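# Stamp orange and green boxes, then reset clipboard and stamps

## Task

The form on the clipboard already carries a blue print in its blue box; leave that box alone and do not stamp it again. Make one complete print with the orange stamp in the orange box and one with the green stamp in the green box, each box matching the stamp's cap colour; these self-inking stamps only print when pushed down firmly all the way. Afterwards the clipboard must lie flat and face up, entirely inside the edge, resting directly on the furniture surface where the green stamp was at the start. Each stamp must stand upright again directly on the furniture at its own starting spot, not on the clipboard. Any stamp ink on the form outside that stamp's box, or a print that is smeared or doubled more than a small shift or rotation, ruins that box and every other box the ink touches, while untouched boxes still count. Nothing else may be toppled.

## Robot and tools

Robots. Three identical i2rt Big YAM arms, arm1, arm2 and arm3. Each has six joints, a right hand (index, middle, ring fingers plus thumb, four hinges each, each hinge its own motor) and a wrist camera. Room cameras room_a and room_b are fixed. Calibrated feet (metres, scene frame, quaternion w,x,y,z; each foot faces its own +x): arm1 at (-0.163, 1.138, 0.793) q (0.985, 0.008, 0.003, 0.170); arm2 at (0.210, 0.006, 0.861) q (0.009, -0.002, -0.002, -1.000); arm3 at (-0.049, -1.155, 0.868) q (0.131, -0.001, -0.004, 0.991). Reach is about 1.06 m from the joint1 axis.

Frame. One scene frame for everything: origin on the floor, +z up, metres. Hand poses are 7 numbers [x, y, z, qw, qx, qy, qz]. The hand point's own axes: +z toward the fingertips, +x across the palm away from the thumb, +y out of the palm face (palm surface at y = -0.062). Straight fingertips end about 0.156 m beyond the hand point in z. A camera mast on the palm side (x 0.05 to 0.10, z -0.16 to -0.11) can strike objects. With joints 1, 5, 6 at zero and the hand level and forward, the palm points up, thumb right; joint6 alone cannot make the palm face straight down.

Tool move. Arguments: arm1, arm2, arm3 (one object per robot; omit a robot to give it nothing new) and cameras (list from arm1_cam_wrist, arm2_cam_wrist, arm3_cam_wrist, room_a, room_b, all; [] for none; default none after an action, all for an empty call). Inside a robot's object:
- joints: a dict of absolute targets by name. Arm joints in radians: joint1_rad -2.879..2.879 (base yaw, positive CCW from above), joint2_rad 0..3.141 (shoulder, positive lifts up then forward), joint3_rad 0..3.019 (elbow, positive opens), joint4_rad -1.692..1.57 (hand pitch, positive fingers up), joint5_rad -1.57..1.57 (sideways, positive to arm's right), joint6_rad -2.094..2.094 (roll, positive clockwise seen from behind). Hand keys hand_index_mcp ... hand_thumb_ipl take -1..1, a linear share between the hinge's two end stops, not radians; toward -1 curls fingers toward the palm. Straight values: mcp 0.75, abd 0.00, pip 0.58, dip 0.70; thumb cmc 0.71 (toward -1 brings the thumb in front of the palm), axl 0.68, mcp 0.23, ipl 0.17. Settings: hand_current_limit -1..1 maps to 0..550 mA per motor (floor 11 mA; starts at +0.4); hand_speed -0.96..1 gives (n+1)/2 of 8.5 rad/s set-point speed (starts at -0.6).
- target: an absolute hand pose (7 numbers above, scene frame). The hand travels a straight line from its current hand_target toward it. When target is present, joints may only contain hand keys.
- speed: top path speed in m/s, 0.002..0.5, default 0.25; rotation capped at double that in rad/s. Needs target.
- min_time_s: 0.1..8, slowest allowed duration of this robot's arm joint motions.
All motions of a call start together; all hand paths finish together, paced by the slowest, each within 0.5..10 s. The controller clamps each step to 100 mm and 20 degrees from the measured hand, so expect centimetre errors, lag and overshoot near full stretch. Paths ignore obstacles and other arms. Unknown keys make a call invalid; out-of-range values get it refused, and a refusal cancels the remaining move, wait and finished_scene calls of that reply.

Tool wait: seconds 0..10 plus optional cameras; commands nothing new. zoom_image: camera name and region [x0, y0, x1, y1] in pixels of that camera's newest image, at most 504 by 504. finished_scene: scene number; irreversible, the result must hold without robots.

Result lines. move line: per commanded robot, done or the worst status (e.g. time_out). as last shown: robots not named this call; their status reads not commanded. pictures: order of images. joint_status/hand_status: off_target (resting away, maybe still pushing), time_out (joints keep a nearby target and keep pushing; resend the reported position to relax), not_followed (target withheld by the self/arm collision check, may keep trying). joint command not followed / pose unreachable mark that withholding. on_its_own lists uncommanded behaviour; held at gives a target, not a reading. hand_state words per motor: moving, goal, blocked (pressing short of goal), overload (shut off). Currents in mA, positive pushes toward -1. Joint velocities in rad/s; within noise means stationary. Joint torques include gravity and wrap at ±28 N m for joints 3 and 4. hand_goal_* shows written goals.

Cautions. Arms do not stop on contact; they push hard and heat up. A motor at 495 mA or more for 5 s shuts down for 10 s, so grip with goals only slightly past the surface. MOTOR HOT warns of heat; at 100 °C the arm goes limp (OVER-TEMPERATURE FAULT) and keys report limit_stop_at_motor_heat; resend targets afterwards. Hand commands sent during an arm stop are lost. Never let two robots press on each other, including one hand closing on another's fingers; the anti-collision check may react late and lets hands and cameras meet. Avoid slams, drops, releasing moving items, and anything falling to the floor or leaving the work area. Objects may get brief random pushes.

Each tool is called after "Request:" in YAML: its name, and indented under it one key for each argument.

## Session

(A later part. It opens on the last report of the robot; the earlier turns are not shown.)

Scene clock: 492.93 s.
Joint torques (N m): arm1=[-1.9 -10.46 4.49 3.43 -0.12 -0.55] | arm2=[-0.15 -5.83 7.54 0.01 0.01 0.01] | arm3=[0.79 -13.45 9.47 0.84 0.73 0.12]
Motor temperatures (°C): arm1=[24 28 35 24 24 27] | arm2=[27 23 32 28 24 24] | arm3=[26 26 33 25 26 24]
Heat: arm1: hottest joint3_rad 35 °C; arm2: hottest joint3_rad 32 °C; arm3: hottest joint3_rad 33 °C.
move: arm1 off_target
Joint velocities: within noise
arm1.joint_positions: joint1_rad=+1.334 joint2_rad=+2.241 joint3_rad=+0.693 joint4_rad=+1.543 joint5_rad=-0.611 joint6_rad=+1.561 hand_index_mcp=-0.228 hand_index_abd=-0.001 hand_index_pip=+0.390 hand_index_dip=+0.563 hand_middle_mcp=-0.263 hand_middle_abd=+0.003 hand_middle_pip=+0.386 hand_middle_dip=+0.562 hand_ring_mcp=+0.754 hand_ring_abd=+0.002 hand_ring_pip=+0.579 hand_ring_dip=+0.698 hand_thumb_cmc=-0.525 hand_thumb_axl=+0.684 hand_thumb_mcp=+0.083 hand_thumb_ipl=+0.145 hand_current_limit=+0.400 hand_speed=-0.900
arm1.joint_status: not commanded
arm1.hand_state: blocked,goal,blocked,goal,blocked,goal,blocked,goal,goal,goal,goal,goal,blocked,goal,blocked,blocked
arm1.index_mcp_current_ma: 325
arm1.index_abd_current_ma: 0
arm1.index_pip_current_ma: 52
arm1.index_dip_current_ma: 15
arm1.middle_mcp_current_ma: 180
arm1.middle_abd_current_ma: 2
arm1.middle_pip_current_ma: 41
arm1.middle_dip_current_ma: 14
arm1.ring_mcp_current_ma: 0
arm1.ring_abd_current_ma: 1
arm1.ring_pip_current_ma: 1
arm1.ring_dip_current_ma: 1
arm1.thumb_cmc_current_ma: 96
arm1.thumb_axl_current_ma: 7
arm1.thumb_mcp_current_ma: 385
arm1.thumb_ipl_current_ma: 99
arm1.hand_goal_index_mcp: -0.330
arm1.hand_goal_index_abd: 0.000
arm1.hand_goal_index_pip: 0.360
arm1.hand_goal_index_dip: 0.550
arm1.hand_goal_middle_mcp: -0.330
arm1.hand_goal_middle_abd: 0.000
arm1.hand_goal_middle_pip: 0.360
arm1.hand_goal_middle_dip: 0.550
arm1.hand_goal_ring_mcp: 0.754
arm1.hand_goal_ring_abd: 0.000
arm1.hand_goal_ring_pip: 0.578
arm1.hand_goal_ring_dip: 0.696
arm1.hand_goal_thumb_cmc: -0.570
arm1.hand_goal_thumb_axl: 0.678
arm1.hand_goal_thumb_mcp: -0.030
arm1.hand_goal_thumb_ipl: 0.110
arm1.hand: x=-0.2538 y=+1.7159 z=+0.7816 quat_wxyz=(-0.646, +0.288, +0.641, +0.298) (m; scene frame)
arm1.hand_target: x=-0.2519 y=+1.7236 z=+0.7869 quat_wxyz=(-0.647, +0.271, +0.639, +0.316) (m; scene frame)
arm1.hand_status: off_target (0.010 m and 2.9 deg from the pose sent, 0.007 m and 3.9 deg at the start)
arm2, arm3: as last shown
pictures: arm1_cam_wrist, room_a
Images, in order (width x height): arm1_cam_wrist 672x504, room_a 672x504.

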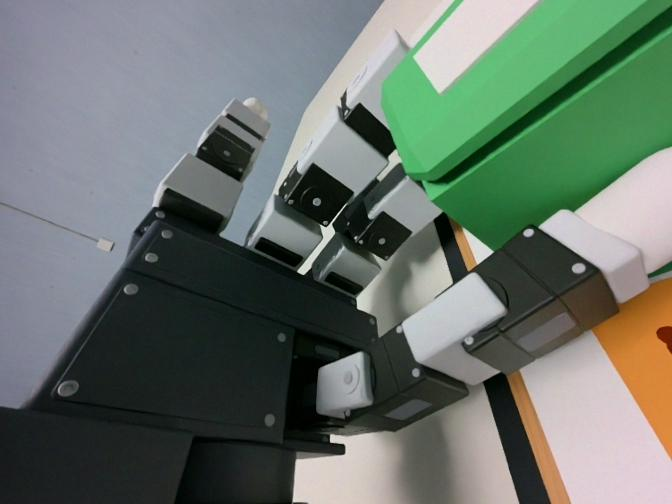

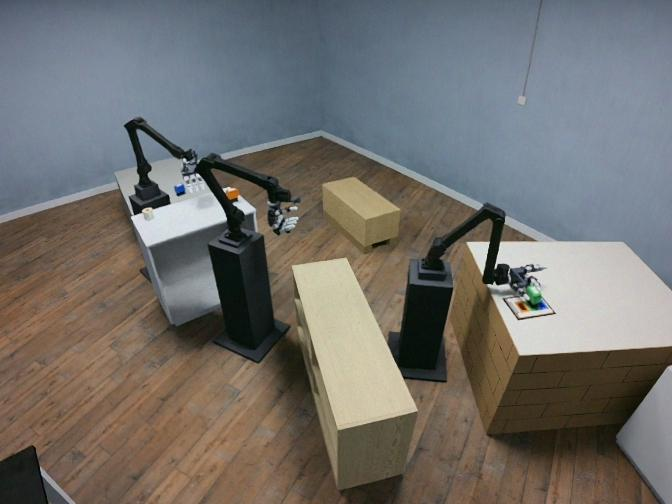

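Request:
move:
  arm1: {"target": [-0.252, 1.724, 0.778, 0.647, -0.271, -0.639, -0.316], "speed": 0.04}
  cameras: ["arm1_cam_wrist", "room_a"]

Request:
zoom_image:
  camera: "room_a"
  region: [518, 280, 552, 316]

Scene clock: 494.47 s.
Joint torques (N m): arm1=[-1.9 -10.29 4.3 3.17 -0.14 -0.45] | arm2=[-0.21 -5.71 7.54 -0.01 0.02 0.01] | arm3=[0.73 -13.39 9.46 0.85 0.73 0.11]
Motor temperatures (°C): arm1=[24 28 35 24 24 27] | arm2=[27 23 32 28 24 24] | arm3=[26 26 33 25 26 24]
Heat: arm1: hottest joint3_rad 35 °C; arm2: hottest joint3_rad 32 °C; arm3: hottest joint3_rad 33 °C.
move: arm1 done
Joint velocities: within noise
arm1.joint_positions: joint1_rad=+1.334 joint2_rad=+2.262 joint3_rad=+0.704 joint4_rad=+1.558 joint5_rad=-0.612 joint6_rad=+1.547 hand_index_mcp=-0.232 hand_index_abd=-0.001 hand_index_pip=+0.390 hand_index_dip=+0.563 hand_middle_mcp=-0.263 hand_middle_abd=+0.001 hand_middle_pip=+0.394 hand_middle_dip=+0.567 hand_ring_mcp=+0.754 hand_ring_abd=+0.002 hand_ring_pip=+0.579 hand_ring_dip=+0.698 hand_thumb_cmc=-0.538 hand_thumb_axl=+0.684 hand_thumb_mcp=+0.083 hand_thumb_ipl=+0.148 hand_current_limit=+0.400 hand_speed=-0.900
arm1.joint_status: not commanded
arm1.hand_state: blocked,goal,blocked,goal,blocked,goal,blocked,goal,goal,goal,goal,goal,blocked,goal,blocked,blocked
arm1.index_mcp_current_ma: 306
arm1.index_abd_current_ma: 0
arm1.index_pip_current_ma: 52
arm1.index_dip_current_ma: 15
arm1.middle_mcp_current_ma: 180
arm1.middle_abd_current_ma: 0
arm1.middle_pip_current_ma: 62
arm1.middle_dip_current_ma: 23
arm1.ring_mcp_current_ma: 0
arm1.ring_abd_current_ma: 1
arm1.ring_pip_current_ma: 1
arm1.ring_dip_current_ma: 1
arm1.thumb_cmc_current_ma: 59
arm1.thumb_axl_current_ma: 6
arm1.thumb_mcp_current_ma: 385
arm1.thumb_ipl_current_ma: 112
arm1.hand_goal_index_mcp: -0.330
arm1.hand_goal_index_abd: 0.000
arm1.hand_goal_index_pip: 0.360
arm1.hand_goal_index_dip: 0.550
arm1.hand_goal_middle_mcp: -0.330
arm1.hand_goal_middle_abd: 0.000
arm1.hand_goal_middle_pip: 0.360
arm1.hand_goal_middle_dip: 0.550
arm1.hand_goal_ring_mcp: 0.754
arm1.hand_goal_ring_abd: 0.000
arm1.hand_goal_ring_pip: 0.578
arm1.hand_goal_ring_dip: 0.696
arm1.hand_goal_thumb_cmc: -0.570
arm1.hand_goal_thumb_axl: 0.678
arm1.hand_goal_thumb_mcp: -0.030
arm1.hand_goal_thumb_ipl: 0.110
arm1.hand: x=-0.2539 y=+1.7177 z=+0.7783 quat_wxyz=(-0.645, +0.282, +0.642, +0.304) (m; scene frame)
arm1.hand_target: x=-0.2519 y=+1.7237 z=+0.7779 quat_wxyz=(-0.645, +0.272, +0.641, +0.315) (m; scene frame)
arm1.hand_status: done (0.007 m and 1.9 deg from the pose sent, 0.009 m and 2.9 deg at the start; a joint's target at an end of its range on 21 of 29 steps)
arm2.joint_positions: joint1_rad=-1.260 joint2_rad=+1.098 joint3_rad=+0.756 joint4_rad=-1.210 joint5_rad=+0.007 joint6_rad=-0.017 hand_index_mcp=+0.085 hand_index_abd=-0.001 hand_index_pip=-0.365 hand_index_dip=+0.699 hand_middle_mcp=+0.086 hand_middle_abd=+0.001 hand_middle_pip=-0.365 hand_middle_dip=+0.699 hand_ring_mcp=+0.116 hand_ring_abd=-0.002 hand_ring_pip=-0.409 hand_ring_dip=+0.700 hand_thumb_cmc=-0.569 hand_thumb_axl=+0.679 hand_thumb_mcp=+0.490 hand_thumb_ipl=+0.096 hand_current_limit=+0.750 hand_speed=-0.750
arm2.joint_status: not commanded
arm2.hand_state: goal,goal,goal,goal,goal,goal,goal,goal,goal,goal,goal,goal,goal,goal,goal,goal
arm2.index_mcp_current_ma: 62
arm2.index_abd_current_ma: -2
arm2.index_pip_current_ma: 26
arm2.index_dip_current_ma: 12
arm2.middle_mcp_current_ma: 67
arm2.middle_abd_current_ma: 2
arm2.middle_pip_current_ma: 24
arm2.middle_dip_current_ma: 10
arm2.ring_mcp_current_ma: 68
arm2.ring_abd_current_ma: -6
arm2.ring_pip_current_ma: 24
arm2.ring_dip_current_ma: 13
arm2.thumb_cmc_current_ma: 3
arm2.thumb_axl_current_ma: 3
arm2.thumb_mcp_current_ma: -52
arm2.thumb_ipl_current_ma: -21
arm2.hand_goal_index_mcp: 0.070
arm2.hand_goal_index_abd: 0.000
arm2.hand_goal_index_pip: -0.372
arm2.hand_goal_index_dip: 0.696
arm2.hand_goal_middle_mcp: 0.070
arm2.hand_goal_middle_abd: 0.000
arm2.hand_goal_middle_pip: -0.372
arm2.hand_goal_middle_dip: 0.696
arm2.hand_goal_ring_mcp: 0.100
arm2.hand_goal_ring_abd: 0.000
arm2.hand_goal_ring_pip: -0.416
arm2.hand_goal_ring_dip: 0.696
arm2.hand_goal_thumb_cmc: -0.570
arm2.hand_goal_thumb_axl: 0.678
arm2.hand_goal_thumb_mcp: 0.500
arm2.hand_goal_thumb_ipl: 0.100
arm2.hand: x=+0.1163 y=+0.3541 z=+0.9844 quat_wxyz=(+0.001, +0.172, -0.985, -0.008) (m; scene frame)
arm2.hand_target: x=+0.1179 y=+0.3509 z=+0.9840 quat_wxyz=(+0.000, +0.173, -0.985, -0.005) (m; scene frame)
arm2.hand_status: not commanded
arm3.joint_positions: joint1_rad=-0.908 joint2_rad=+1.495 joint3_rad=+0.802 joint4_rad=-0.169 joint5_rad=+0.720 joint6_rad=+0.668 hand_index_mcp=+0.759 hand_index_abd=+0.000 hand_index_pip=+0.577 hand_index_dip=+0.694 hand_middle_mcp=+0.760 hand_middle_abd=+0.000 hand_middle_pip=+0.577 hand_middle_dip=+0.694 hand_ring_mcp=+0.759 hand_ring_abd=-0.001 hand_ring_pip=+0.575 hand_ring_dip=+0.694 hand_thumb_cmc=-0.569 hand_thumb_axl=+0.680 hand_thumb_mcp=+0.169 hand_thumb_ipl=+0.167 hand_current_limit=+0.400 hand_speed=-0.600
arm3.joint_status: not commanded
arm3.hand_state: goal,goal,goal,goal,goal,goal,goal,goal,goal,goal,goal,goal,goal,goal,goal,goal
arm3.index_mcp_current_ma: 11
arm3.index_abd_current_ma: 0
arm3.index_pip_current_ma: -1
arm3.index_dip_current_ma: -4
arm3.middle_mcp_current_ma: 14
arm3.middle_abd_current_ma: 0
arm3.middle_pip_current_ma: -1
arm3.middle_dip_current_ma: -4
arm3.ring_mcp_current_ma: 13
arm3.ring_abd_current_ma: -2
arm3.ring_pip_current_ma: -1
arm3.ring_dip_current_ma: -4
arm3.thumb_cmc_current_ma: 1
arm3.thumb_axl_current_ma: 5
arm3.thumb_mcp_current_ma: -2
arm3.thumb_ipl_current_ma: -2
arm3.hand_goal_index_mcp: 0.754
arm3.hand_goal_index_abd: 0.000
arm3.hand_goal_index_pip: 0.578
arm3.hand_goal_index_dip: 0.696
arm3.hand_goal_middle_mcp: 0.754
arm3.hand_goal_middle_abd: 0.000
arm3.hand_goal_middle_pip: 0.578
arm3.hand_goal_middle_dip: 0.696
arm3.hand_goal_ring_mcp: 0.754
arm3.hand_goal_ring_abd: 0.000
arm3.hand_goal_ring_pip: 0.576
arm3.hand_goal_ring_dip: 0.696
arm3.hand_goal_thumb_cmc: -0.570
arm3.hand_goal_thumb_axl: 0.678
arm3.hand_goal_thumb_mcp: 0.170
arm3.hand_goal_thumb_ipl: 0.168
arm3.hand: x=-0.0883 y=-0.6328 z=+1.0548 quat_wxyz=(+0.120, +0.238, +0.852, +0.451) (m; scene frame)
arm3.hand_target: x=-0.0900 y=-0.6350 z=+1.0500 quat_wxyz=(+0.123, +0.237, +0.855, +0.445) (m; scene frame)
arm3.hand_status: not commanded
pictures: arm1_cam_wrist, room_a
Images, in order (width x height): arm1_cam_wrist 672x504, room_a 672x504.

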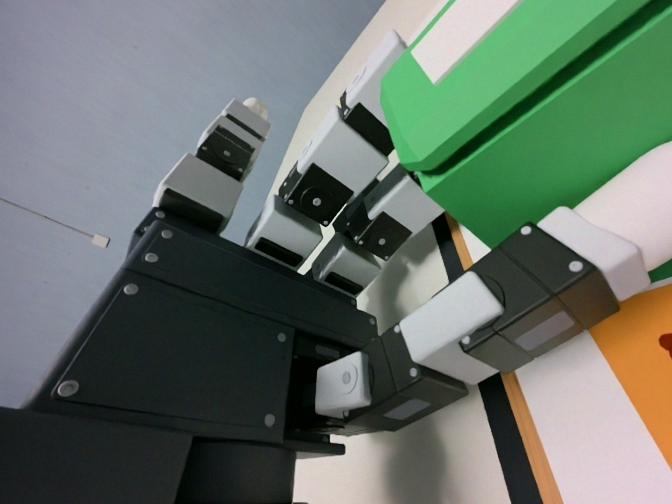

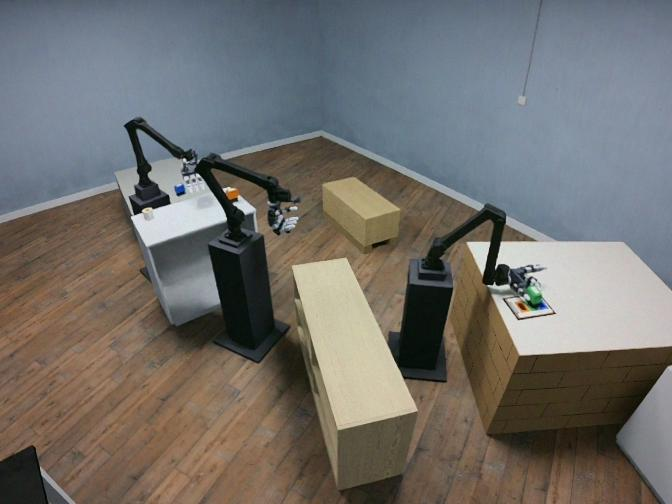

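Scaled by 14.000 from the camera's 672x504 image, which has a finer 960x720 frame.

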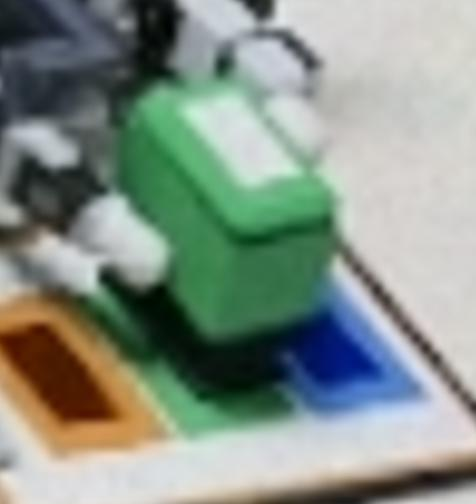

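Request:
move:
  arm1: {"target": [-0.238, 1.7215, 0.808, 0.647, -0.271, -0.639, -0.316], "speed": 0.06}

Request:
move:
  arm1: {"target": [-0.2415, 1.7215, 0.788, 0.647, -0.271, -0.639, -0.316], "speed": 0.05}
  cameras: ["arm1_cam_wrist", "room_a"]

Request:
zoom_image:
  camera: "room_a"
  region: [518, 280, 552, 316]

Scene clock: 496.07 s.
Joint torques (N m): arm1=[-2.43 -13.27 2.67 2.35 -0.13 -0.42] | arm2=[-0.15 -5.77 7.54 0.01 0.02 0.01] | arm3=[0.85 -13.45 9.46 0.87 0.74 0.12]
Motor temperatures (°C): arm1=[24 28 35 24 24 27] | arm2=[27 23 32 28 24 24] | arm3=[26 26 33 25 26 24]
Heat: arm1: hottest joint3_rad 35 °C; arm2: hottest joint3_rad 32 °C; arm3: hottest joint3_rad 33 °C.
move: arm1 off_target
Joint velocities: within noise
arm1.joint_positions: joint1_rad=+1.305 joint2_rad=+2.211 joint3_rad=+0.686 joint4_rad=+1.528 joint5_rad=-0.645 joint6_rad=+1.547 hand_index_mcp=-0.233 hand_index_abd=-0.001 hand_index_pip=+0.392 hand_index_dip=+0.564 hand_middle_mcp=-0.267 hand_middle_abd=+0.002 hand_middle_pip=+0.394 hand_middle_dip=+0.567 hand_ring_mcp=+0.754 hand_ring_abd=+0.002 hand_ring_pip=+0.579 hand_ring_dip=+0.698 hand_thumb_cmc=-0.529 hand_thumb_axl=+0.684 hand_thumb_mcp=+0.083 hand_thumb_ipl=+0.149 hand_current_limit=+0.400 hand_speed=-0.900
arm1.joint_status: not commanded
arm1.hand_state: blocked,goal,blocked,goal,blocked,goal,blocked,goal,goal,goal,goal,goal,blocked,goal,blocked,blocked
arm1.index_mcp_current_ma: 302
arm1.index_abd_current_ma: 0
arm1.index_pip_current_ma: 56
arm1.index_dip_current_ma: 17
arm1.middle_mcp_current_ma: 162
arm1.middle_abd_current_ma: 1
arm1.middle_pip_current_ma: 63
arm1.middle_dip_current_ma: 24
arm1.ring_mcp_current_ma: 0
arm1.ring_abd_current_ma: 1
arm1.ring_pip_current_ma: 1
arm1.ring_dip_current_ma: 1
arm1.thumb_cmc_current_ma: 83
arm1.thumb_axl_current_ma: 6
arm1.thumb_mcp_current_ma: 385
arm1.thumb_ipl_current_ma: 116
arm1.hand_goal_index_mcp: -0.330
arm1.hand_goal_index_abd: 0.000
arm1.hand_goal_index_pip: 0.360
arm1.hand_goal_index_dip: 0.550
arm1.hand_goal_middle_mcp: -0.330
arm1.hand_goal_middle_abd: 0.000
arm1.hand_goal_middle_pip: 0.360
arm1.hand_goal_middle_dip: 0.550
arm1.hand_goal_ring_mcp: 0.754
arm1.hand_goal_ring_abd: 0.000
arm1.hand_goal_ring_pip: 0.578
arm1.hand_goal_ring_dip: 0.696
arm1.hand_goal_thumb_cmc: -0.570
arm1.hand_goal_thumb_axl: 0.678
arm1.hand_goal_thumb_mcp: -0.030
arm1.hand_goal_thumb_ipl: 0.110
arm1.hand: x=-0.2437 y=+1.7176 z=+0.7939 quat_wxyz=(-0.646, +0.279, +0.643, +0.303) (m; scene frame)
arm1.hand_target: x=-0.2381 y=+1.7214 z=+0.8079 quat_wxyz=(-0.647, +0.271, +0.639, +0.316) (m; scene frame)
arm1.hand_status: off_target (0.016 m and 1.8 deg from the pose sent, 0.034 m and 1.9 deg at the start)
arm2, arm3: as last shown
pictures: none

Scene clock: 497.07 s.
Joint torques (N m): arm1=[-1.67 -10.81 4.19 3.55 0.15 -0.42] | arm2=[-0.21 -5.77 7.53 0.01 0.01 0.01] | arm3=[0.79 -13.45 9.47 0.85 0.74 0.12]
Motor temperatures (°C): arm1=[24 28 35 24 24 27] | arm2=[27 23 32 28 24 24] | arm3=[26 26 33 25 26 24]
Heat: arm1: hottest joint3_rad 35 °C; arm2: hottest joint3_rad 32 °C; arm3: hottest joint3_rad 33 °C.
move: arm1 off_target
Joint velocities: within noise
arm1.joint_positions: joint1_rad=+1.305 joint2_rad=+2.245 joint3_rad=+0.686 joint4_rad=+1.547 joint5_rad=-0.644 joint6_rad=+1.547 hand_index_mcp=-0.233 hand_index_abd=-0.002 hand_index_pip=+0.392 hand_index_dip=+0.564 hand_middle_mcp=-0.268 hand_middle_abd=+0.002 hand_middle_pip=+0.394 hand_middle_dip=+0.567 hand_ring_mcp=+0.754 hand_ring_abd=+0.003 hand_ring_pip=+0.579 hand_ring_dip=+0.698 hand_thumb_cmc=-0.529 hand_thumb_axl=+0.684 hand_thumb_mcp=+0.083 hand_thumb_ipl=+0.149 hand_current_limit=+0.400 hand_speed=-0.900
arm1.joint_status: not commanded
arm1.hand_state: blocked,goal,blocked,goal,blocked,goal,blocked,goal,goal,goal,goal,goal,blocked,goal,blocked,blocked
arm1.index_mcp_current_ma: 302
arm1.index_abd_current_ma: -1
arm1.index_pip_current_ma: 57
arm1.index_dip_current_ma: 17
arm1.middle_mcp_current_ma: 159
arm1.middle_abd_current_ma: 1
arm1.middle_pip_current_ma: 63
arm1.middle_dip_current_ma: 24
arm1.ring_mcp_current_ma: 0
arm1.ring_abd_current_ma: 1
arm1.ring_pip_current_ma: 1
arm1.ring_dip_current_ma: 1
arm1.thumb_cmc_current_ma: 83
arm1.thumb_axl_current_ma: 6
arm1.thumb_mcp_current_ma: 385
arm1.thumb_ipl_current_ma: 116
arm1.hand_goal_index_mcp: -0.330
arm1.hand_goal_index_abd: 0.000
arm1.hand_goal_index_pip: 0.360
arm1.hand_goal_index_dip: 0.550
arm1.hand_goal_middle_mcp: -0.330
arm1.hand_goal_middle_abd: 0.000
arm1.hand_goal_middle_pip: 0.360
arm1.hand_goal_middle_dip: 0.550
arm1.hand_goal_ring_mcp: 0.754
arm1.hand_goal_ring_abd: 0.000
arm1.hand_goal_ring_pip: 0.578
arm1.hand_goal_ring_dip: 0.696
arm1.hand_goal_thumb_cmc: -0.570
arm1.hand_goal_thumb_axl: 0.678
arm1.hand_goal_thumb_mcp: -0.030
arm1.hand_goal_thumb_ipl: 0.110
arm1.hand: x=-0.2432 y=+1.7134 z=+0.7800 quat_wxyz=(-0.643, +0.284, +0.645, +0.299) (m; scene frame)
arm1.hand_target: x=-0.2416 y=+1.7211 z=+0.7880 quat_wxyz=(-0.647, +0.271, +0.639, +0.316) (m; scene frame)
arm1.hand_status: off_target (0.011 m and 2.6 deg from the pose sent, 0.007 m and 1.8 deg at the start)
arm2, arm3: as last shown
pictures: arm1_cam_wrist, room_a
Images, in order (width x height): arm1_cam_wrist 672x504, room_a 672x504.

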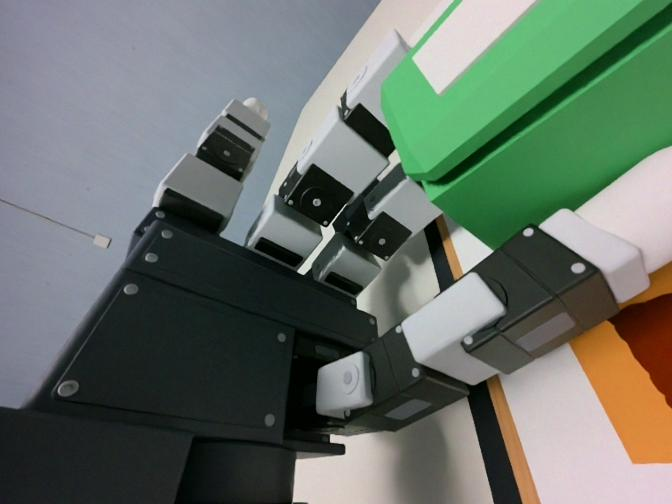

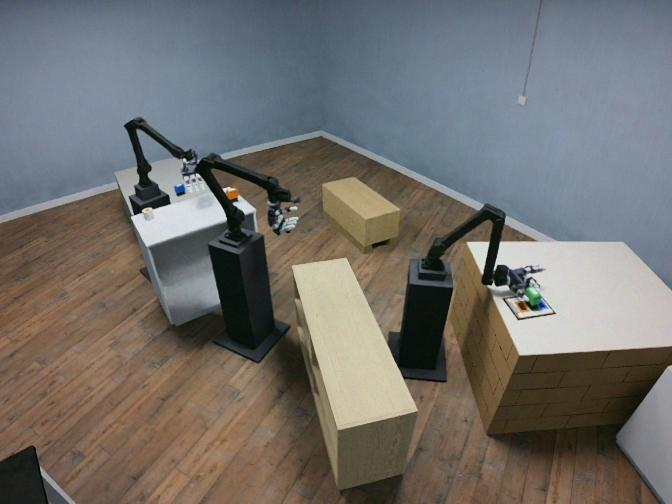

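Scaled by 14.000 from the camera's 672x504 image, which has a finer 960x720 frame.

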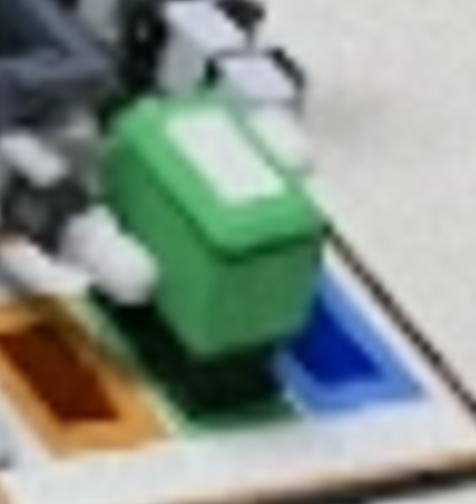

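Request:
move:
  arm1: {"target": [-0.246, 1.7185, 0.778, 0.647, -0.281, -0.639, -0.306], "speed": 0.04}
  cameras: ["room_a"]

Request:
zoom_image:
  camera: "room_a"
  region: [518, 280, 552, 316]

Scene clock: 501.00 s.
Joint torques (N m): arm1=[-0.67 -10.05 3.9 3.29 0.22 -0.28] | arm2=[-0.15 -5.71 7.53 -0.02 0.01 0.01] | arm3=[0.79 -13.45 9.46 0.87 0.73 0.12]
Motor temperatures (°C): arm1=[24 28 34 24 24 27] | arm2=[27 23 32 28 24 24] | arm3=[26 26 33 25 26 24]
Heat: arm1: hottest joint3_rad 34 °C; arm2: hottest joint3_rad 32 °C; arm3: hottest joint3_rad 33 °C.
move: arm1 done
Joint velocities: within noise
arm1.joint_positions: joint1_rad=+1.305 joint2_rad=+2.250 joint3_rad=+0.688 joint4_rad=+1.554 joint5_rad=-0.634 joint6_rad=+1.547 hand_index_mcp=-0.233 hand_index_abd=-0.002 hand_index_pip=+0.393 hand_index_dip=+0.564 hand_middle_mcp=-0.268 hand_middle_abd=+0.002 hand_middle_pip=+0.394 hand_middle_dip=+0.567 hand_ring_mcp=+0.754 hand_ring_abd=+0.003 hand_ring_pip=+0.579 hand_ring_dip=+0.698 hand_thumb_cmc=-0.529 hand_thumb_axl=+0.684 hand_thumb_mcp=+0.083 hand_thumb_ipl=+0.149 hand_current_limit=+0.400 hand_speed=-0.900
arm1.joint_status: not commanded
arm1.hand_state: blocked,goal,blocked,goal,blocked,goal,blocked,goal,goal,goal,goal,goal,blocked,goal,blocked,blocked
arm1.index_mcp_current_ma: 302
arm1.index_abd_current_ma: -1
arm1.index_pip_current_ma: 58
arm1.index_dip_current_ma: 17
arm1.middle_mcp_current_ma: 159
arm1.middle_abd_current_ma: 1
arm1.middle_pip_current_ma: 63
arm1.middle_dip_current_ma: 24
arm1.ring_mcp_current_ma: 0
arm1.ring_abd_current_ma: 1
arm1.ring_pip_current_ma: 1
arm1.ring_dip_current_ma: 1
arm1.thumb_cmc_current_ma: 83
arm1.thumb_axl_current_ma: 6
arm1.thumb_mcp_current_ma: 385
arm1.thumb_ipl_current_ma: 116
arm1.hand_goal_index_mcp: -0.330
arm1.hand_goal_index_abd: 0.000
arm1.hand_goal_index_pip: 0.360
arm1.hand_goal_index_dip: 0.550
arm1.hand_goal_middle_mcp: -0.330
arm1.hand_goal_middle_abd: 0.000
arm1.hand_goal_middle_pip: 0.360
arm1.hand_goal_middle_dip: 0.550
arm1.hand_goal_ring_mcp: 0.754
arm1.hand_goal_ring_abd: 0.000
arm1.hand_goal_ring_pip: 0.578
arm1.hand_goal_ring_dip: 0.696
arm1.hand_goal_thumb_cmc: -0.570
arm1.hand_goal_thumb_axl: 0.678
arm1.hand_goal_thumb_mcp: -0.030
arm1.hand_goal_thumb_ipl: 0.110
arm1.hand: x=-0.2414 y=+1.7142 z=+0.7797 quat_wxyz=(-0.643, +0.286, +0.643, +0.304) (m; scene frame)
arm1.hand_target: x=-0.2461 y=+1.7184 z=+0.7782 quat_wxyz=(-0.647, +0.281, +0.639, +0.306) (m; scene frame)
arm1.hand_status: done (0.006 m and 0.9 deg from the pose sent, 0.006 m and 1.2 deg at the start)
arm2, arm3: as last shown
pictures: room_a
Images, in order (width x height): room_a 672x504.

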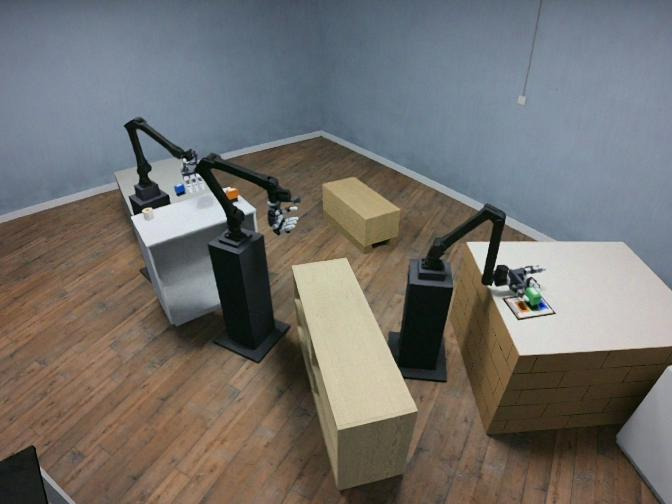

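Scaled by 14.000 from the camera's 672x504 image, which has a finer 960x720 frame.

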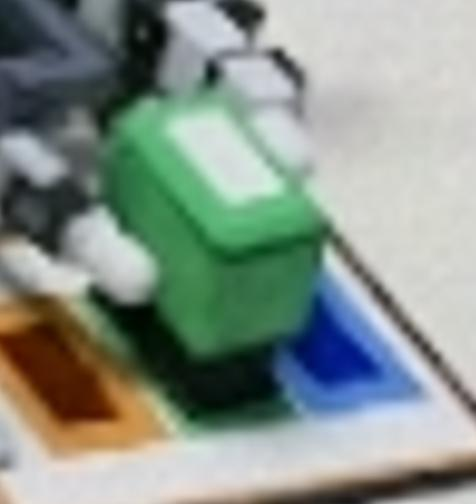

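Request:
move:
  arm1: {"target": [-0.248, 1.718, 0.767, 0.645, -0.285, -0.641, -0.302], "speed": 0.04}
  cameras: ["room_a"]

Request:
zoom_image:
  camera: "room_a"
  region: [518, 280, 552, 316]

Scene clock: 502.10 s.
Joint torques (N m): arm1=[-0.32 -9.7 3.66 2.86 0.19 -0.29] | arm2=[-0.21 -5.71 7.56 -0.02 0.02 0.01] | arm3=[0.79 -13.45 9.46 0.85 0.73 0.12]
Motor temperatures (°C): arm1=[24 28 34 24 24 27] | arm2=[27 23 32 28 24 24] | arm3=[26 26 33 25 26 24]
Heat: arm1: hottest joint3_rad 34 °C; arm2: hottest joint3_rad 32 °C; arm3: hottest joint3_rad 33 °C.
move: arm1 off_target
Joint velocities: within noise
arm1.joint_positions: joint1_rad=+1.307 joint2_rad=+2.266 joint3_rad=+0.698 joint4_rad=+1.565 joint5_rad=-0.629 joint6_rad=+1.547 hand_index_mcp=-0.236 hand_index_abd=-0.005 hand_index_pip=+0.393 hand_index_dip=+0.564 hand_middle_mcp=-0.264 hand_middle_abd=-0.004 hand_middle_pip=+0.401 hand_middle_dip=+0.571 hand_ring_mcp=+0.754 hand_ring_abd=+0.003 hand_ring_pip=+0.579 hand_ring_dip=+0.698 hand_thumb_cmc=-0.548 hand_thumb_axl=+0.682 hand_thumb_mcp=+0.083 hand_thumb_ipl=+0.149 hand_current_limit=+0.400 hand_speed=-0.900
arm1.joint_status: not commanded
arm1.hand_state: blocked,goal,blocked,goal,blocked,goal,blocked,blocked,goal,goal,goal,goal,blocked,goal,blocked,blocked
arm1.index_mcp_current_ma: 290
arm1.index_abd_current_ma: -4
arm1.index_pip_current_ma: 58
arm1.index_dip_current_ma: 17
arm1.middle_mcp_current_ma: 174
arm1.middle_abd_current_ma: -3
arm1.middle_pip_current_ma: 81
arm1.middle_dip_current_ma: 32
arm1.ring_mcp_current_ma: 0
arm1.ring_abd_current_ma: 1
arm1.ring_pip_current_ma: 1
arm1.ring_dip_current_ma: 1
arm1.thumb_cmc_current_ma: 35
arm1.thumb_axl_current_ma: 4
arm1.thumb_mcp_current_ma: 385
arm1.thumb_ipl_current_ma: 117
arm1.hand_goal_index_mcp: -0.330
arm1.hand_goal_index_abd: 0.000
arm1.hand_goal_index_pip: 0.360
arm1.hand_goal_index_dip: 0.550
arm1.hand_goal_middle_mcp: -0.330
arm1.hand_goal_middle_abd: 0.000
arm1.hand_goal_middle_pip: 0.360
arm1.hand_goal_middle_dip: 0.550
arm1.hand_goal_ring_mcp: 0.754
arm1.hand_goal_ring_abd: 0.000
arm1.hand_goal_ring_pip: 0.578
arm1.hand_goal_ring_dip: 0.696
arm1.hand_goal_thumb_cmc: -0.570
arm1.hand_goal_thumb_axl: 0.678
arm1.hand_goal_thumb_mcp: -0.030
arm1.hand_goal_thumb_ipl: 0.110
arm1.hand: x=-0.2416 y=+1.7163 z=+0.7763 quat_wxyz=(-0.643, +0.286, +0.641, +0.306) (m; scene frame)
arm1.hand_target: x=-0.2479 y=+1.7177 z=+0.7671 quat_wxyz=(-0.645, +0.286, +0.642, +0.302) (m; scene frame)
arm1.hand_status: off_target (0.011 m and 0.6 deg from the pose sent, 0.015 m and 0.4 deg at the start; a joint's target at an end of its range on 24 of 28 steps)
arm2, arm3: as last shown
pictures: room_a
Images, in order (width x height): room_a 672x504.

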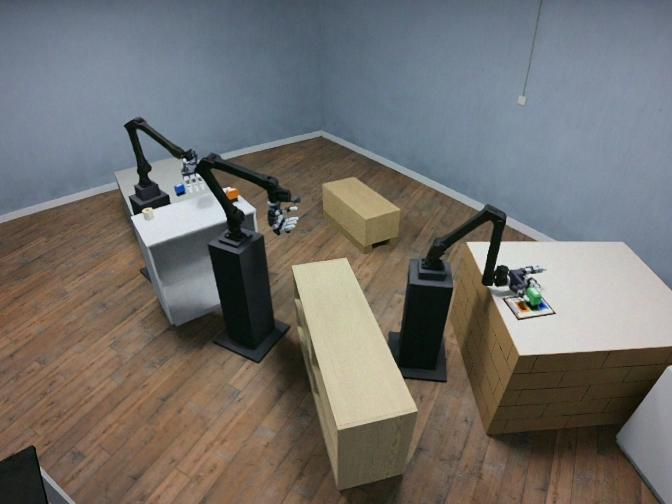

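Scaled by 14.000 from the camera's 672x504 image, which has a finer 960x720 frame.

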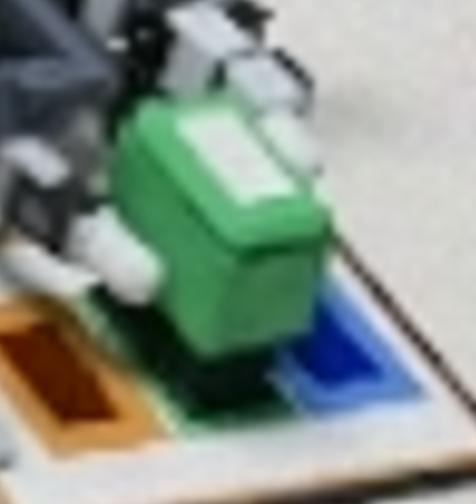

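Request:
move:
  arm1: {"target": [-0.238, 1.706, 0.802, 0.645, -0.285, -0.641, -0.302], "speed": 0.06}

Request:
move:
  arm1: {"target": [-0.243, 1.711, 0.777, 0.645, -0.285, -0.641, -0.302], "speed": 0.05}
  cameras: ["room_a"]

Request:
zoom_image:
  camera: "room_a"
  region: [518, 280, 552, 316]

Scene clock: 503.60 s.
Joint torques (N m): arm1=[-2.43 -12.86 2.43 2.35 -0.12 -0.36] | arm2=[-0.21 -5.77 7.54 -0.01 0.02 0.01] | arm3=[0.79 -13.45 9.47 0.85 0.73 0.12]
Motor temperatures (°C): arm1=[24 28 34 24 24 27] | arm2=[27 23 32 28 24 24] | arm3=[26 26 33 25 26 24]
Heat: arm1: hottest joint3_rad 34 °C; arm2: hottest joint3_rad 32 °C; arm3: hottest joint3_rad 33 °C.
move: arm1 off_target
Joint velocities: within noise
arm1.joint_positions: joint1_rad=+1.307 joint2_rad=+2.199 joint3_rad=+0.643 joint4_rad=+1.530 joint5_rad=-0.643 joint6_rad=+1.557 hand_index_mcp=-0.236 hand_index_abd=-0.002 hand_index_pip=+0.395 hand_index_dip=+0.567 hand_middle_mcp=-0.270 hand_middle_abd=+0.002 hand_middle_pip=+0.398 hand_middle_dip=+0.571 hand_ring_mcp=+0.754 hand_ring_abd=+0.003 hand_ring_pip=+0.579 hand_ring_dip=+0.698 hand_thumb_cmc=-0.530 hand_thumb_axl=+0.683 hand_thumb_mcp=+0.083 hand_thumb_ipl=+0.149 hand_current_limit=+0.400 hand_speed=-0.900
arm1.joint_status: not commanded
arm1.hand_state: blocked,goal,blocked,goal,blocked,goal,blocked,blocked,goal,goal,goal,goal,blocked,goal,blocked,blocked
arm1.index_mcp_current_ma: 290
arm1.index_abd_current_ma: -1
arm1.index_pip_current_ma: 64
arm1.index_dip_current_ma: 22
arm1.middle_mcp_current_ma: 151
arm1.middle_abd_current_ma: 1
arm1.middle_pip_current_ma: 73
arm1.middle_dip_current_ma: 31
arm1.ring_mcp_current_ma: 0
arm1.ring_abd_current_ma: 1
arm1.ring_pip_current_ma: 1
arm1.ring_dip_current_ma: 1
arm1.thumb_cmc_current_ma: 79
arm1.thumb_axl_current_ma: 5
arm1.thumb_mcp_current_ma: 385
arm1.thumb_ipl_current_ma: 117
arm1.hand_goal_index_mcp: -0.330
arm1.hand_goal_index_abd: 0.000
arm1.hand_goal_index_pip: 0.360
arm1.hand_goal_index_dip: 0.550
arm1.hand_goal_middle_mcp: -0.330
arm1.hand_goal_middle_abd: 0.000
arm1.hand_goal_middle_pip: 0.360
arm1.hand_goal_middle_dip: 0.550
arm1.hand_goal_ring_mcp: 0.754
arm1.hand_goal_ring_abd: 0.000
arm1.hand_goal_ring_pip: 0.578
arm1.hand_goal_ring_dip: 0.696
arm1.hand_goal_thumb_cmc: -0.570
arm1.hand_goal_thumb_axl: 0.678
arm1.hand_goal_thumb_mcp: -0.030
arm1.hand_goal_thumb_ipl: 0.110
arm1.hand: x=-0.2433 y=+1.7018 z=+0.7882 quat_wxyz=(-0.643, +0.291, +0.646, +0.291) (m; scene frame)
arm1.hand_target: x=-0.2380 y=+1.7060 z=+0.8018 quat_wxyz=(-0.645, +0.285, +0.641, +0.302) (m; scene frame)
arm1.hand_status: off_target (0.015 m and 1.6 deg from the pose sent, 0.028 m and 0.6 deg at the start)
arm2, arm3: as last shown
pictures: none

Scene clock: 504.63 s.
Joint torques (N m): arm1=[-1.44 -9.93 4.05 3.18 0.11 -0.36] | arm2=[-0.15 -5.71 7.53 -0.02 0.01 0.01] | arm3=[0.85 -13.39 9.46 0.85 0.73 0.12]
Motor temperatures (°C): arm1=[24 28 34 24 24 27] | arm2=[27 23 32 27 24 24] | arm3=[26 26 33 25 26 24]
Heat: arm1: hottest joint3_rad 34 °C; arm2: hottest joint3_rad 32 °C; arm3: hottest joint3_rad 33 °C.
move: arm1 done
Joint velocities: within noise
arm1.joint_positions: joint1_rad=+1.307 joint2_rad=+2.241 joint3_rad=+0.662 joint4_rad=+1.558 joint5_rad=-0.637 joint6_rad=+1.557 hand_index_mcp=-0.239 hand_index_abd=-0.003 hand_index_pip=+0.395 hand_index_dip=+0.567 hand_middle_mcp=-0.265 hand_middle_abd=-0.001 hand_middle_pip=+0.399 hand_middle_dip=+0.571 hand_ring_mcp=+0.754 hand_ring_abd=+0.003 hand_ring_pip=+0.579 hand_ring_dip=+0.698 hand_thumb_cmc=-0.546 hand_thumb_axl=+0.682 hand_thumb_mcp=+0.083 hand_thumb_ipl=+0.151 hand_current_limit=+0.400 hand_speed=-0.900
arm1.joint_status: not commanded
arm1.hand_state: blocked,goal,blocked,goal,blocked,goal,blocked,blocked,goal,goal,goal,goal,blocked,goal,blocked,blocked
arm1.index_mcp_current_ma: 276
arm1.index_abd_current_ma: -2
arm1.index_pip_current_ma: 64
arm1.index_dip_current_ma: 22
arm1.middle_mcp_current_ma: 171
arm1.middle_abd_current_ma: 0
arm1.middle_pip_current_ma: 76
arm1.middle_dip_current_ma: 31
arm1.ring_mcp_current_ma: 0
arm1.ring_abd_current_ma: 1
arm1.ring_pip_current_ma: 1
arm1.ring_dip_current_ma: 1
arm1.thumb_cmc_current_ma: 39
arm1.thumb_axl_current_ma: 4
arm1.thumb_mcp_current_ma: 385
arm1.thumb_ipl_current_ma: 124
arm1.hand_goal_index_mcp: -0.330
arm1.hand_goal_index_abd: 0.000
arm1.hand_goal_index_pip: 0.360
arm1.hand_goal_index_dip: 0.550
arm1.hand_goal_middle_mcp: -0.330
arm1.hand_goal_middle_abd: 0.000
arm1.hand_goal_middle_pip: 0.360
arm1.hand_goal_middle_dip: 0.550
arm1.hand_goal_ring_mcp: 0.754
arm1.hand_goal_ring_abd: 0.000
arm1.hand_goal_ring_pip: 0.578
arm1.hand_goal_ring_dip: 0.696
arm1.hand_goal_thumb_cmc: -0.570
arm1.hand_goal_thumb_axl: 0.678
arm1.hand_goal_thumb_mcp: -0.030
arm1.hand_goal_thumb_ipl: 0.110
arm1.hand: x=-0.2425 y=+1.7047 z=+0.7774 quat_wxyz=(-0.642, +0.292, +0.645, +0.294) (m; scene frame)
arm1.hand_target: x=-0.2429 y=+1.7108 z=+0.7770 quat_wxyz=(-0.645, +0.285, +0.642, +0.302) (m; scene frame)
arm1.hand_status: done (0.006 m and 1.3 deg from the pose sent, 0.015 m and 1.6 deg at the start; a joint's target at an end of its range on 15 of 31 steps)
arm2, arm3: as last shown
pictures: room_a
Images, in order (width x height): room_a 672x504.

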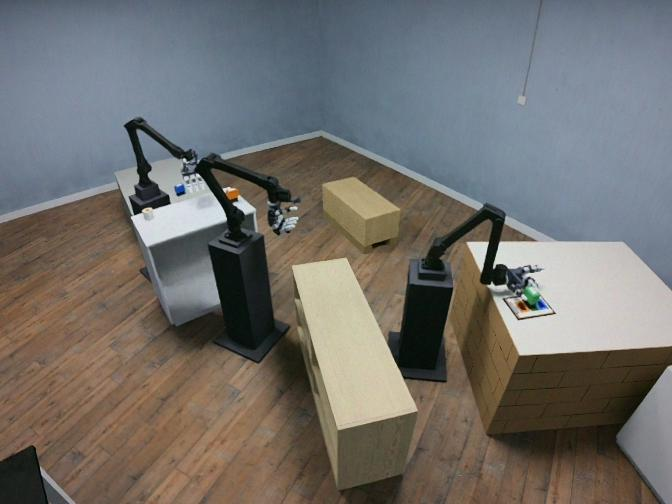

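Scaled by 14.000 from the camera's 672x504 image, which has a finer 960x720 frame.

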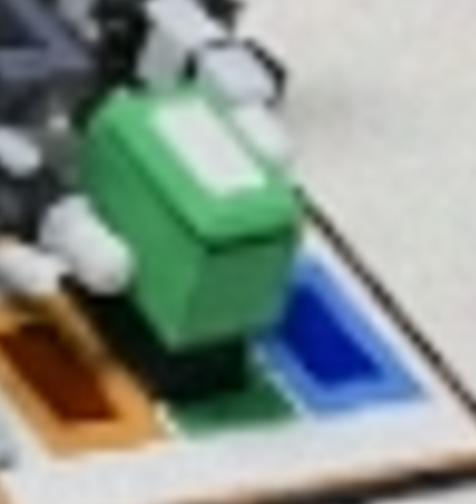

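Request:
move:
  arm1: {"target": [-0.239, 1.716, 0.802, 0.645, -0.285, -0.641, -0.302], "speed": 0.06}

Request:
move:
  arm1: {"target": [-0.242, 1.718, 0.776, 0.645, -0.285, -0.641, -0.302], "speed": 0.05}
  cameras: ["room_a"]

Request:
zoom_image:
  camera: "room_a"
  region: [518, 280, 552, 316]

Scene clock: 506.23 s.
Joint torques (N m): arm1=[-2.26 -12.98 3.19 2.36 -0.14 -0.36] | arm2=[-0.21 -5.71 7.51 -0.02 0.02 0.01] | arm3=[0.79 -13.45 9.47 0.85 0.73 0.11]
Motor temperatures (°C): arm1=[24 28 34 24 24 27] | arm2=[27 23 32 27 24 24] | arm3=[26 26 33 25 26 24]
Heat: arm1: hottest joint3_rad 34 °C; arm2: hottest joint3_rad 32 °C; arm3: hottest joint3_rad 33 °C.
move: arm1 off_target
Joint velocities: within noise
arm1.joint_positions: joint1_rad=+1.307 joint2_rad=+2.201 joint3_rad=+0.662 joint4_rad=+1.506 joint5_rad=-0.642 joint6_rad=+1.558 hand_index_mcp=-0.239 hand_index_abd=-0.001 hand_index_pip=+0.396 hand_index_dip=+0.567 hand_middle_mcp=-0.271 hand_middle_abd=+0.002 hand_middle_pip=+0.399 hand_middle_dip=+0.571 hand_ring_mcp=+0.754 hand_ring_abd=+0.003 hand_ring_pip=+0.579 hand_ring_dip=+0.698 hand_thumb_cmc=-0.532 hand_thumb_axl=+0.683 hand_thumb_mcp=+0.083 hand_thumb_ipl=+0.151 hand_current_limit=+0.400 hand_speed=-0.900
arm1.joint_status: not commanded
arm1.hand_state: blocked,goal,blocked,goal,blocked,goal,blocked,blocked,goal,goal,goal,goal,blocked,goal,blocked,blocked
arm1.index_mcp_current_ma: 276
arm1.index_abd_current_ma: 0
arm1.index_pip_current_ma: 68
arm1.index_dip_current_ma: 23
arm1.middle_mcp_current_ma: 150
arm1.middle_abd_current_ma: 1
arm1.middle_pip_current_ma: 76
arm1.middle_dip_current_ma: 31
arm1.ring_mcp_current_ma: 0
arm1.ring_abd_current_ma: 1
arm1.ring_pip_current_ma: 1
arm1.ring_dip_current_ma: 1
arm1.thumb_cmc_current_ma: 74
arm1.thumb_axl_current_ma: 5
arm1.thumb_mcp_current_ma: 385
arm1.thumb_ipl_current_ma: 124
arm1.hand_goal_index_mcp: -0.330
arm1.hand_goal_index_abd: 0.000
arm1.hand_goal_index_pip: 0.360
arm1.hand_goal_index_dip: 0.550
arm1.hand_goal_middle_mcp: -0.330
arm1.hand_goal_middle_abd: 0.000
arm1.hand_goal_middle_pip: 0.360
arm1.hand_goal_middle_dip: 0.550
arm1.hand_goal_ring_mcp: 0.754
arm1.hand_goal_ring_abd: 0.000
arm1.hand_goal_ring_pip: 0.578
arm1.hand_goal_ring_dip: 0.696
arm1.hand_goal_thumb_cmc: -0.570
arm1.hand_goal_thumb_axl: 0.678
arm1.hand_goal_thumb_mcp: -0.030
arm1.hand_goal_thumb_ipl: 0.110
arm1.hand: x=-0.2435 y=+1.7088 z=+0.7858 quat_wxyz=(-0.641, +0.294, +0.647, +0.289) (m; scene frame)
arm1.hand_target: x=-0.2389 y=+1.7157 z=+0.8018 quat_wxyz=(-0.645, +0.285, +0.641, +0.302) (m; scene frame)
arm1.hand_status: off_target (0.018 m and 2.0 deg from the pose sent, 0.027 m and 1.3 deg at the start)
arm2, arm3: as last shown
pictures: none

Scene clock: 507.27 s.
Joint torques (N m): arm1=[-1.79 -9.99 4.21 3.1 0.11 -0.37] | arm2=[-0.21 -5.71 7.54 -0.02 0.01 0.01] | arm3=[0.85 -13.45 9.47 0.85 0.73 0.11]
Motor temperatures (°C): arm1=[24 28 34 24 24 27] | arm2=[27 23 32 27 24 24] | arm3=[26 26 33 25 26 24]
Heat: arm1: hottest joint3_rad 34 °C; arm2: hottest joint3_rad 32 °C; arm3: hottest joint3_rad 33 °C.
move: arm1 done
Joint velocities: within noise
arm1.joint_positions: joint1_rad=+1.307 joint2_rad=+2.244 joint3_rad=+0.682 joint4_rad=+1.544 joint5_rad=-0.642 joint6_rad=+1.557 hand_index_mcp=-0.240 hand_index_abd=-0.003 hand_index_pip=+0.396 hand_index_dip=+0.567 hand_middle_mcp=-0.264 hand_middle_abd=-0.001 hand_middle_pip=+0.400 hand_middle_dip=+0.571 hand_ring_mcp=+0.754 hand_ring_abd=+0.003 hand_ring_pip=+0.579 hand_ring_dip=+0.698 hand_thumb_cmc=-0.547 hand_thumb_axl=+0.682 hand_thumb_mcp=+0.083 hand_thumb_ipl=+0.151 hand_current_limit=+0.400 hand_speed=-0.900
arm1.joint_status: not commanded
arm1.hand_state: blocked,goal,blocked,goal,blocked,goal,blocked,blocked,goal,goal,goal,goal,blocked,goal,blocked,blocked
arm1.index_mcp_current_ma: 272
arm1.index_abd_current_ma: -1
arm1.index_pip_current_ma: 68
arm1.index_dip_current_ma: 23
arm1.middle_mcp_current_ma: 173
arm1.middle_abd_current_ma: 0
arm1.middle_pip_current_ma: 77
arm1.middle_dip_current_ma: 31
arm1.ring_mcp_current_ma: 0
arm1.ring_abd_current_ma: 1
arm1.ring_pip_current_ma: 1
arm1.ring_dip_current_ma: 1
arm1.thumb_cmc_current_ma: 37
arm1.thumb_axl_current_ma: 4
arm1.thumb_mcp_current_ma: 385
arm1.thumb_ipl_current_ma: 124
arm1.hand_goal_index_mcp: -0.330
arm1.hand_goal_index_abd: 0.000
arm1.hand_goal_index_pip: 0.360
arm1.hand_goal_index_dip: 0.550
arm1.hand_goal_middle_mcp: -0.330
arm1.hand_goal_middle_abd: 0.000
arm1.hand_goal_middle_pip: 0.360
arm1.hand_goal_middle_dip: 0.550
arm1.hand_goal_ring_mcp: 0.754
arm1.hand_goal_ring_abd: 0.000
arm1.hand_goal_ring_pip: 0.578
arm1.hand_goal_ring_dip: 0.696
arm1.hand_goal_thumb_cmc: -0.570
arm1.hand_goal_thumb_axl: 0.678
arm1.hand_goal_thumb_mcp: -0.030
arm1.hand_goal_thumb_ipl: 0.110
arm1.hand: x=-0.2437 y=+1.7116 z=+0.7775 quat_wxyz=(-0.644, +0.290, +0.645, +0.294) (m; scene frame)
arm1.hand_target: x=-0.2419 y=+1.7179 z=+0.7762 quat_wxyz=(-0.645, +0.285, +0.641, +0.302) (m; scene frame)
arm1.hand_status: done (0.007 m and 1.1 deg from the pose sent, 0.014 m and 2.0 deg at the start)
arm2.joint_positions: joint1_rad=-1.260 joint2_rad=+1.098 joint3_rad=+0.756 joint4_rad=-1.210 joint5_rad=+0.007 joint6_rad=-0.017 hand_index_mcp=+0.085 hand_index_abd=-0.001 hand_index_pip=-0.365 hand_index_dip=+0.699 hand_middle_mcp=+0.086 hand_middle_abd=+0.001 hand_middle_pip=-0.365 hand_middle_dip=+0.699 hand_ring_mcp=+0.116 hand_ring_abd=-0.002 hand_ring_pip=-0.409 hand_ring_dip=+0.700 hand_thumb_cmc=-0.569 hand_thumb_axl=+0.679 hand_thumb_mcp=+0.490 hand_thumb_ipl=+0.096 hand_current_limit=+0.750 hand_speed=-0.750
arm2.joint_status: not commanded
arm2.hand_state: goal,goal,goal,goal,goal,goal,goal,goal,goal,goal,goal,goal,goal,goal,goal,goal
arm2.index_mcp_current_ma: 62
arm2.index_abd_current_ma: -2
arm2.index_pip_current_ma: 26
arm2.index_dip_current_ma: 12
arm2.middle_mcp_current_ma: 67
arm2.middle_abd_current_ma: 2
arm2.middle_pip_current_ma: 24
arm2.middle_dip_current_ma: 10
arm2.ring_mcp_current_ma: 68
arm2.ring_abd_current_ma: -6
arm2.ring_pip_current_ma: 24
arm2.ring_dip_current_ma: 13
arm2.thumb_cmc_current_ma: 3
arm2.thumb_axl_current_ma: 3
arm2.thumb_mcp_current_ma: -52
arm2.thumb_ipl_current_ma: -21
arm2.hand_goal_index_mcp: 0.070
arm2.hand_goal_index_abd: 0.000
arm2.hand_goal_index_pip: -0.372
arm2.hand_goal_index_dip: 0.696
arm2.hand_goal_middle_mcp: 0.070
arm2.hand_goal_middle_abd: 0.000
arm2.hand_goal_middle_pip: -0.372
arm2.hand_goal_middle_dip: 0.696
arm2.hand_goal_ring_mcp: 0.100
arm2.hand_goal_ring_abd: 0.000
arm2.hand_goal_ring_pip: -0.416
arm2.hand_goal_ring_dip: 0.696
arm2.hand_goal_thumb_cmc: -0.570
arm2.hand_goal_thumb_axl: 0.678
arm2.hand_goal_thumb_mcp: 0.500
arm2.hand_goal_thumb_ipl: 0.100
arm2.hand: x=+0.1163 y=+0.3541 z=+0.9844 quat_wxyz=(+0.001, +0.172, -0.985, -0.008) (m; scene frame)
arm2.hand_target: x=+0.1179 y=+0.3509 z=+0.9840 quat_wxyz=(+0.000, +0.173, -0.985, -0.005) (m; scene frame)
arm2.hand_status: not commanded
arm3.joint_positions: joint1_rad=-0.908 joint2_rad=+1.495 joint3_rad=+0.802 joint4_rad=-0.169 joint5_rad=+0.720 joint6_rad=+0.668 hand_index_mcp=+0.759 hand_index_abd=+0.000 hand_index_pip=+0.577 hand_index_dip=+0.694 hand_middle_mcp=+0.760 hand_middle_abd=+0.000 hand_middle_pip=+0.577 hand_middle_dip=+0.694 hand_ring_mcp=+0.759 hand_ring_abd=-0.001 hand_ring_pip=+0.575 hand_ring_dip=+0.694 hand_thumb_cmc=-0.569 hand_thumb_axl=+0.680 hand_thumb_mcp=+0.169 hand_thumb_ipl=+0.167 hand_current_limit=+0.400 hand_speed=-0.600
arm3.joint_status: not commanded
arm3.hand_state: goal,goal,goal,goal,goal,goal,goal,goal,goal,goal,goal,goal,goal,goal,goal,goal
arm3.index_mcp_current_ma: 11
arm3.index_abd_current_ma: 0
arm3.index_pip_current_ma: -1
arm3.index_dip_current_ma: -4
arm3.middle_mcp_current_ma: 14
arm3.middle_abd_current_ma: 0
arm3.middle_pip_current_ma: -1
arm3.middle_dip_current_ma: -4
arm3.ring_mcp_current_ma: 13
arm3.ring_abd_current_ma: -2
arm3.ring_pip_current_ma: -1
arm3.ring_dip_current_ma: -4
arm3.thumb_cmc_current_ma: 1
arm3.thumb_axl_current_ma: 5
arm3.thumb_mcp_current_ma: -2
arm3.thumb_ipl_current_ma: -2
arm3.hand_goal_index_mcp: 0.754
arm3.hand_goal_index_abd: 0.000
arm3.hand_goal_index_pip: 0.578
arm3.hand_goal_index_dip: 0.696
arm3.hand_goal_middle_mcp: 0.754
arm3.hand_goal_middle_abd: 0.000
arm3.hand_goal_middle_pip: 0.578
arm3.hand_goal_middle_dip: 0.696
arm3.hand_goal_ring_mcp: 0.754
arm3.hand_goal_ring_abd: 0.000
arm3.hand_goal_ring_pip: 0.576
arm3.hand_goal_ring_dip: 0.696
arm3.hand_goal_thumb_cmc: -0.570
arm3.hand_goal_thumb_axl: 0.678
arm3.hand_goal_thumb_mcp: 0.170
arm3.hand_goal_thumb_ipl: 0.168
arm3.hand: x=-0.0883 y=-0.6328 z=+1.0548 quat_wxyz=(+0.120, +0.238, +0.852, +0.451) (m; scene frame)
arm3.hand_target: x=-0.0900 y=-0.6350 z=+1.0500 quat_wxyz=(+0.123, +0.237, +0.855, +0.445) (m; scene frame)
arm3.hand_status: not commanded
pictures: room_a
Images, in order (width x height): room_a 672x504.

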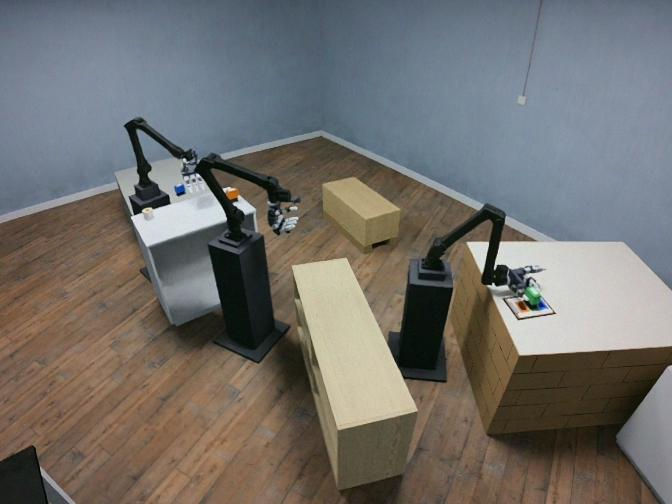

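Scaled by 14.000 from the camera's 672x504 image, which has a finer 960x720 frame.

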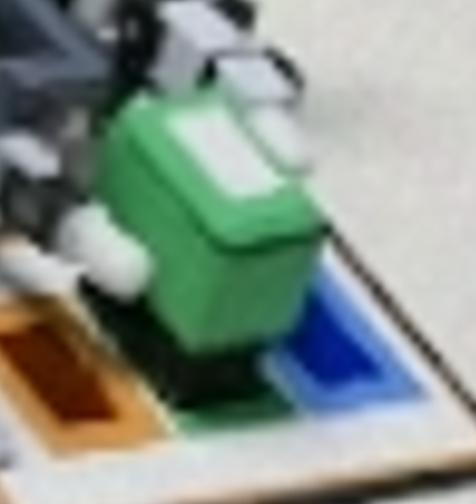

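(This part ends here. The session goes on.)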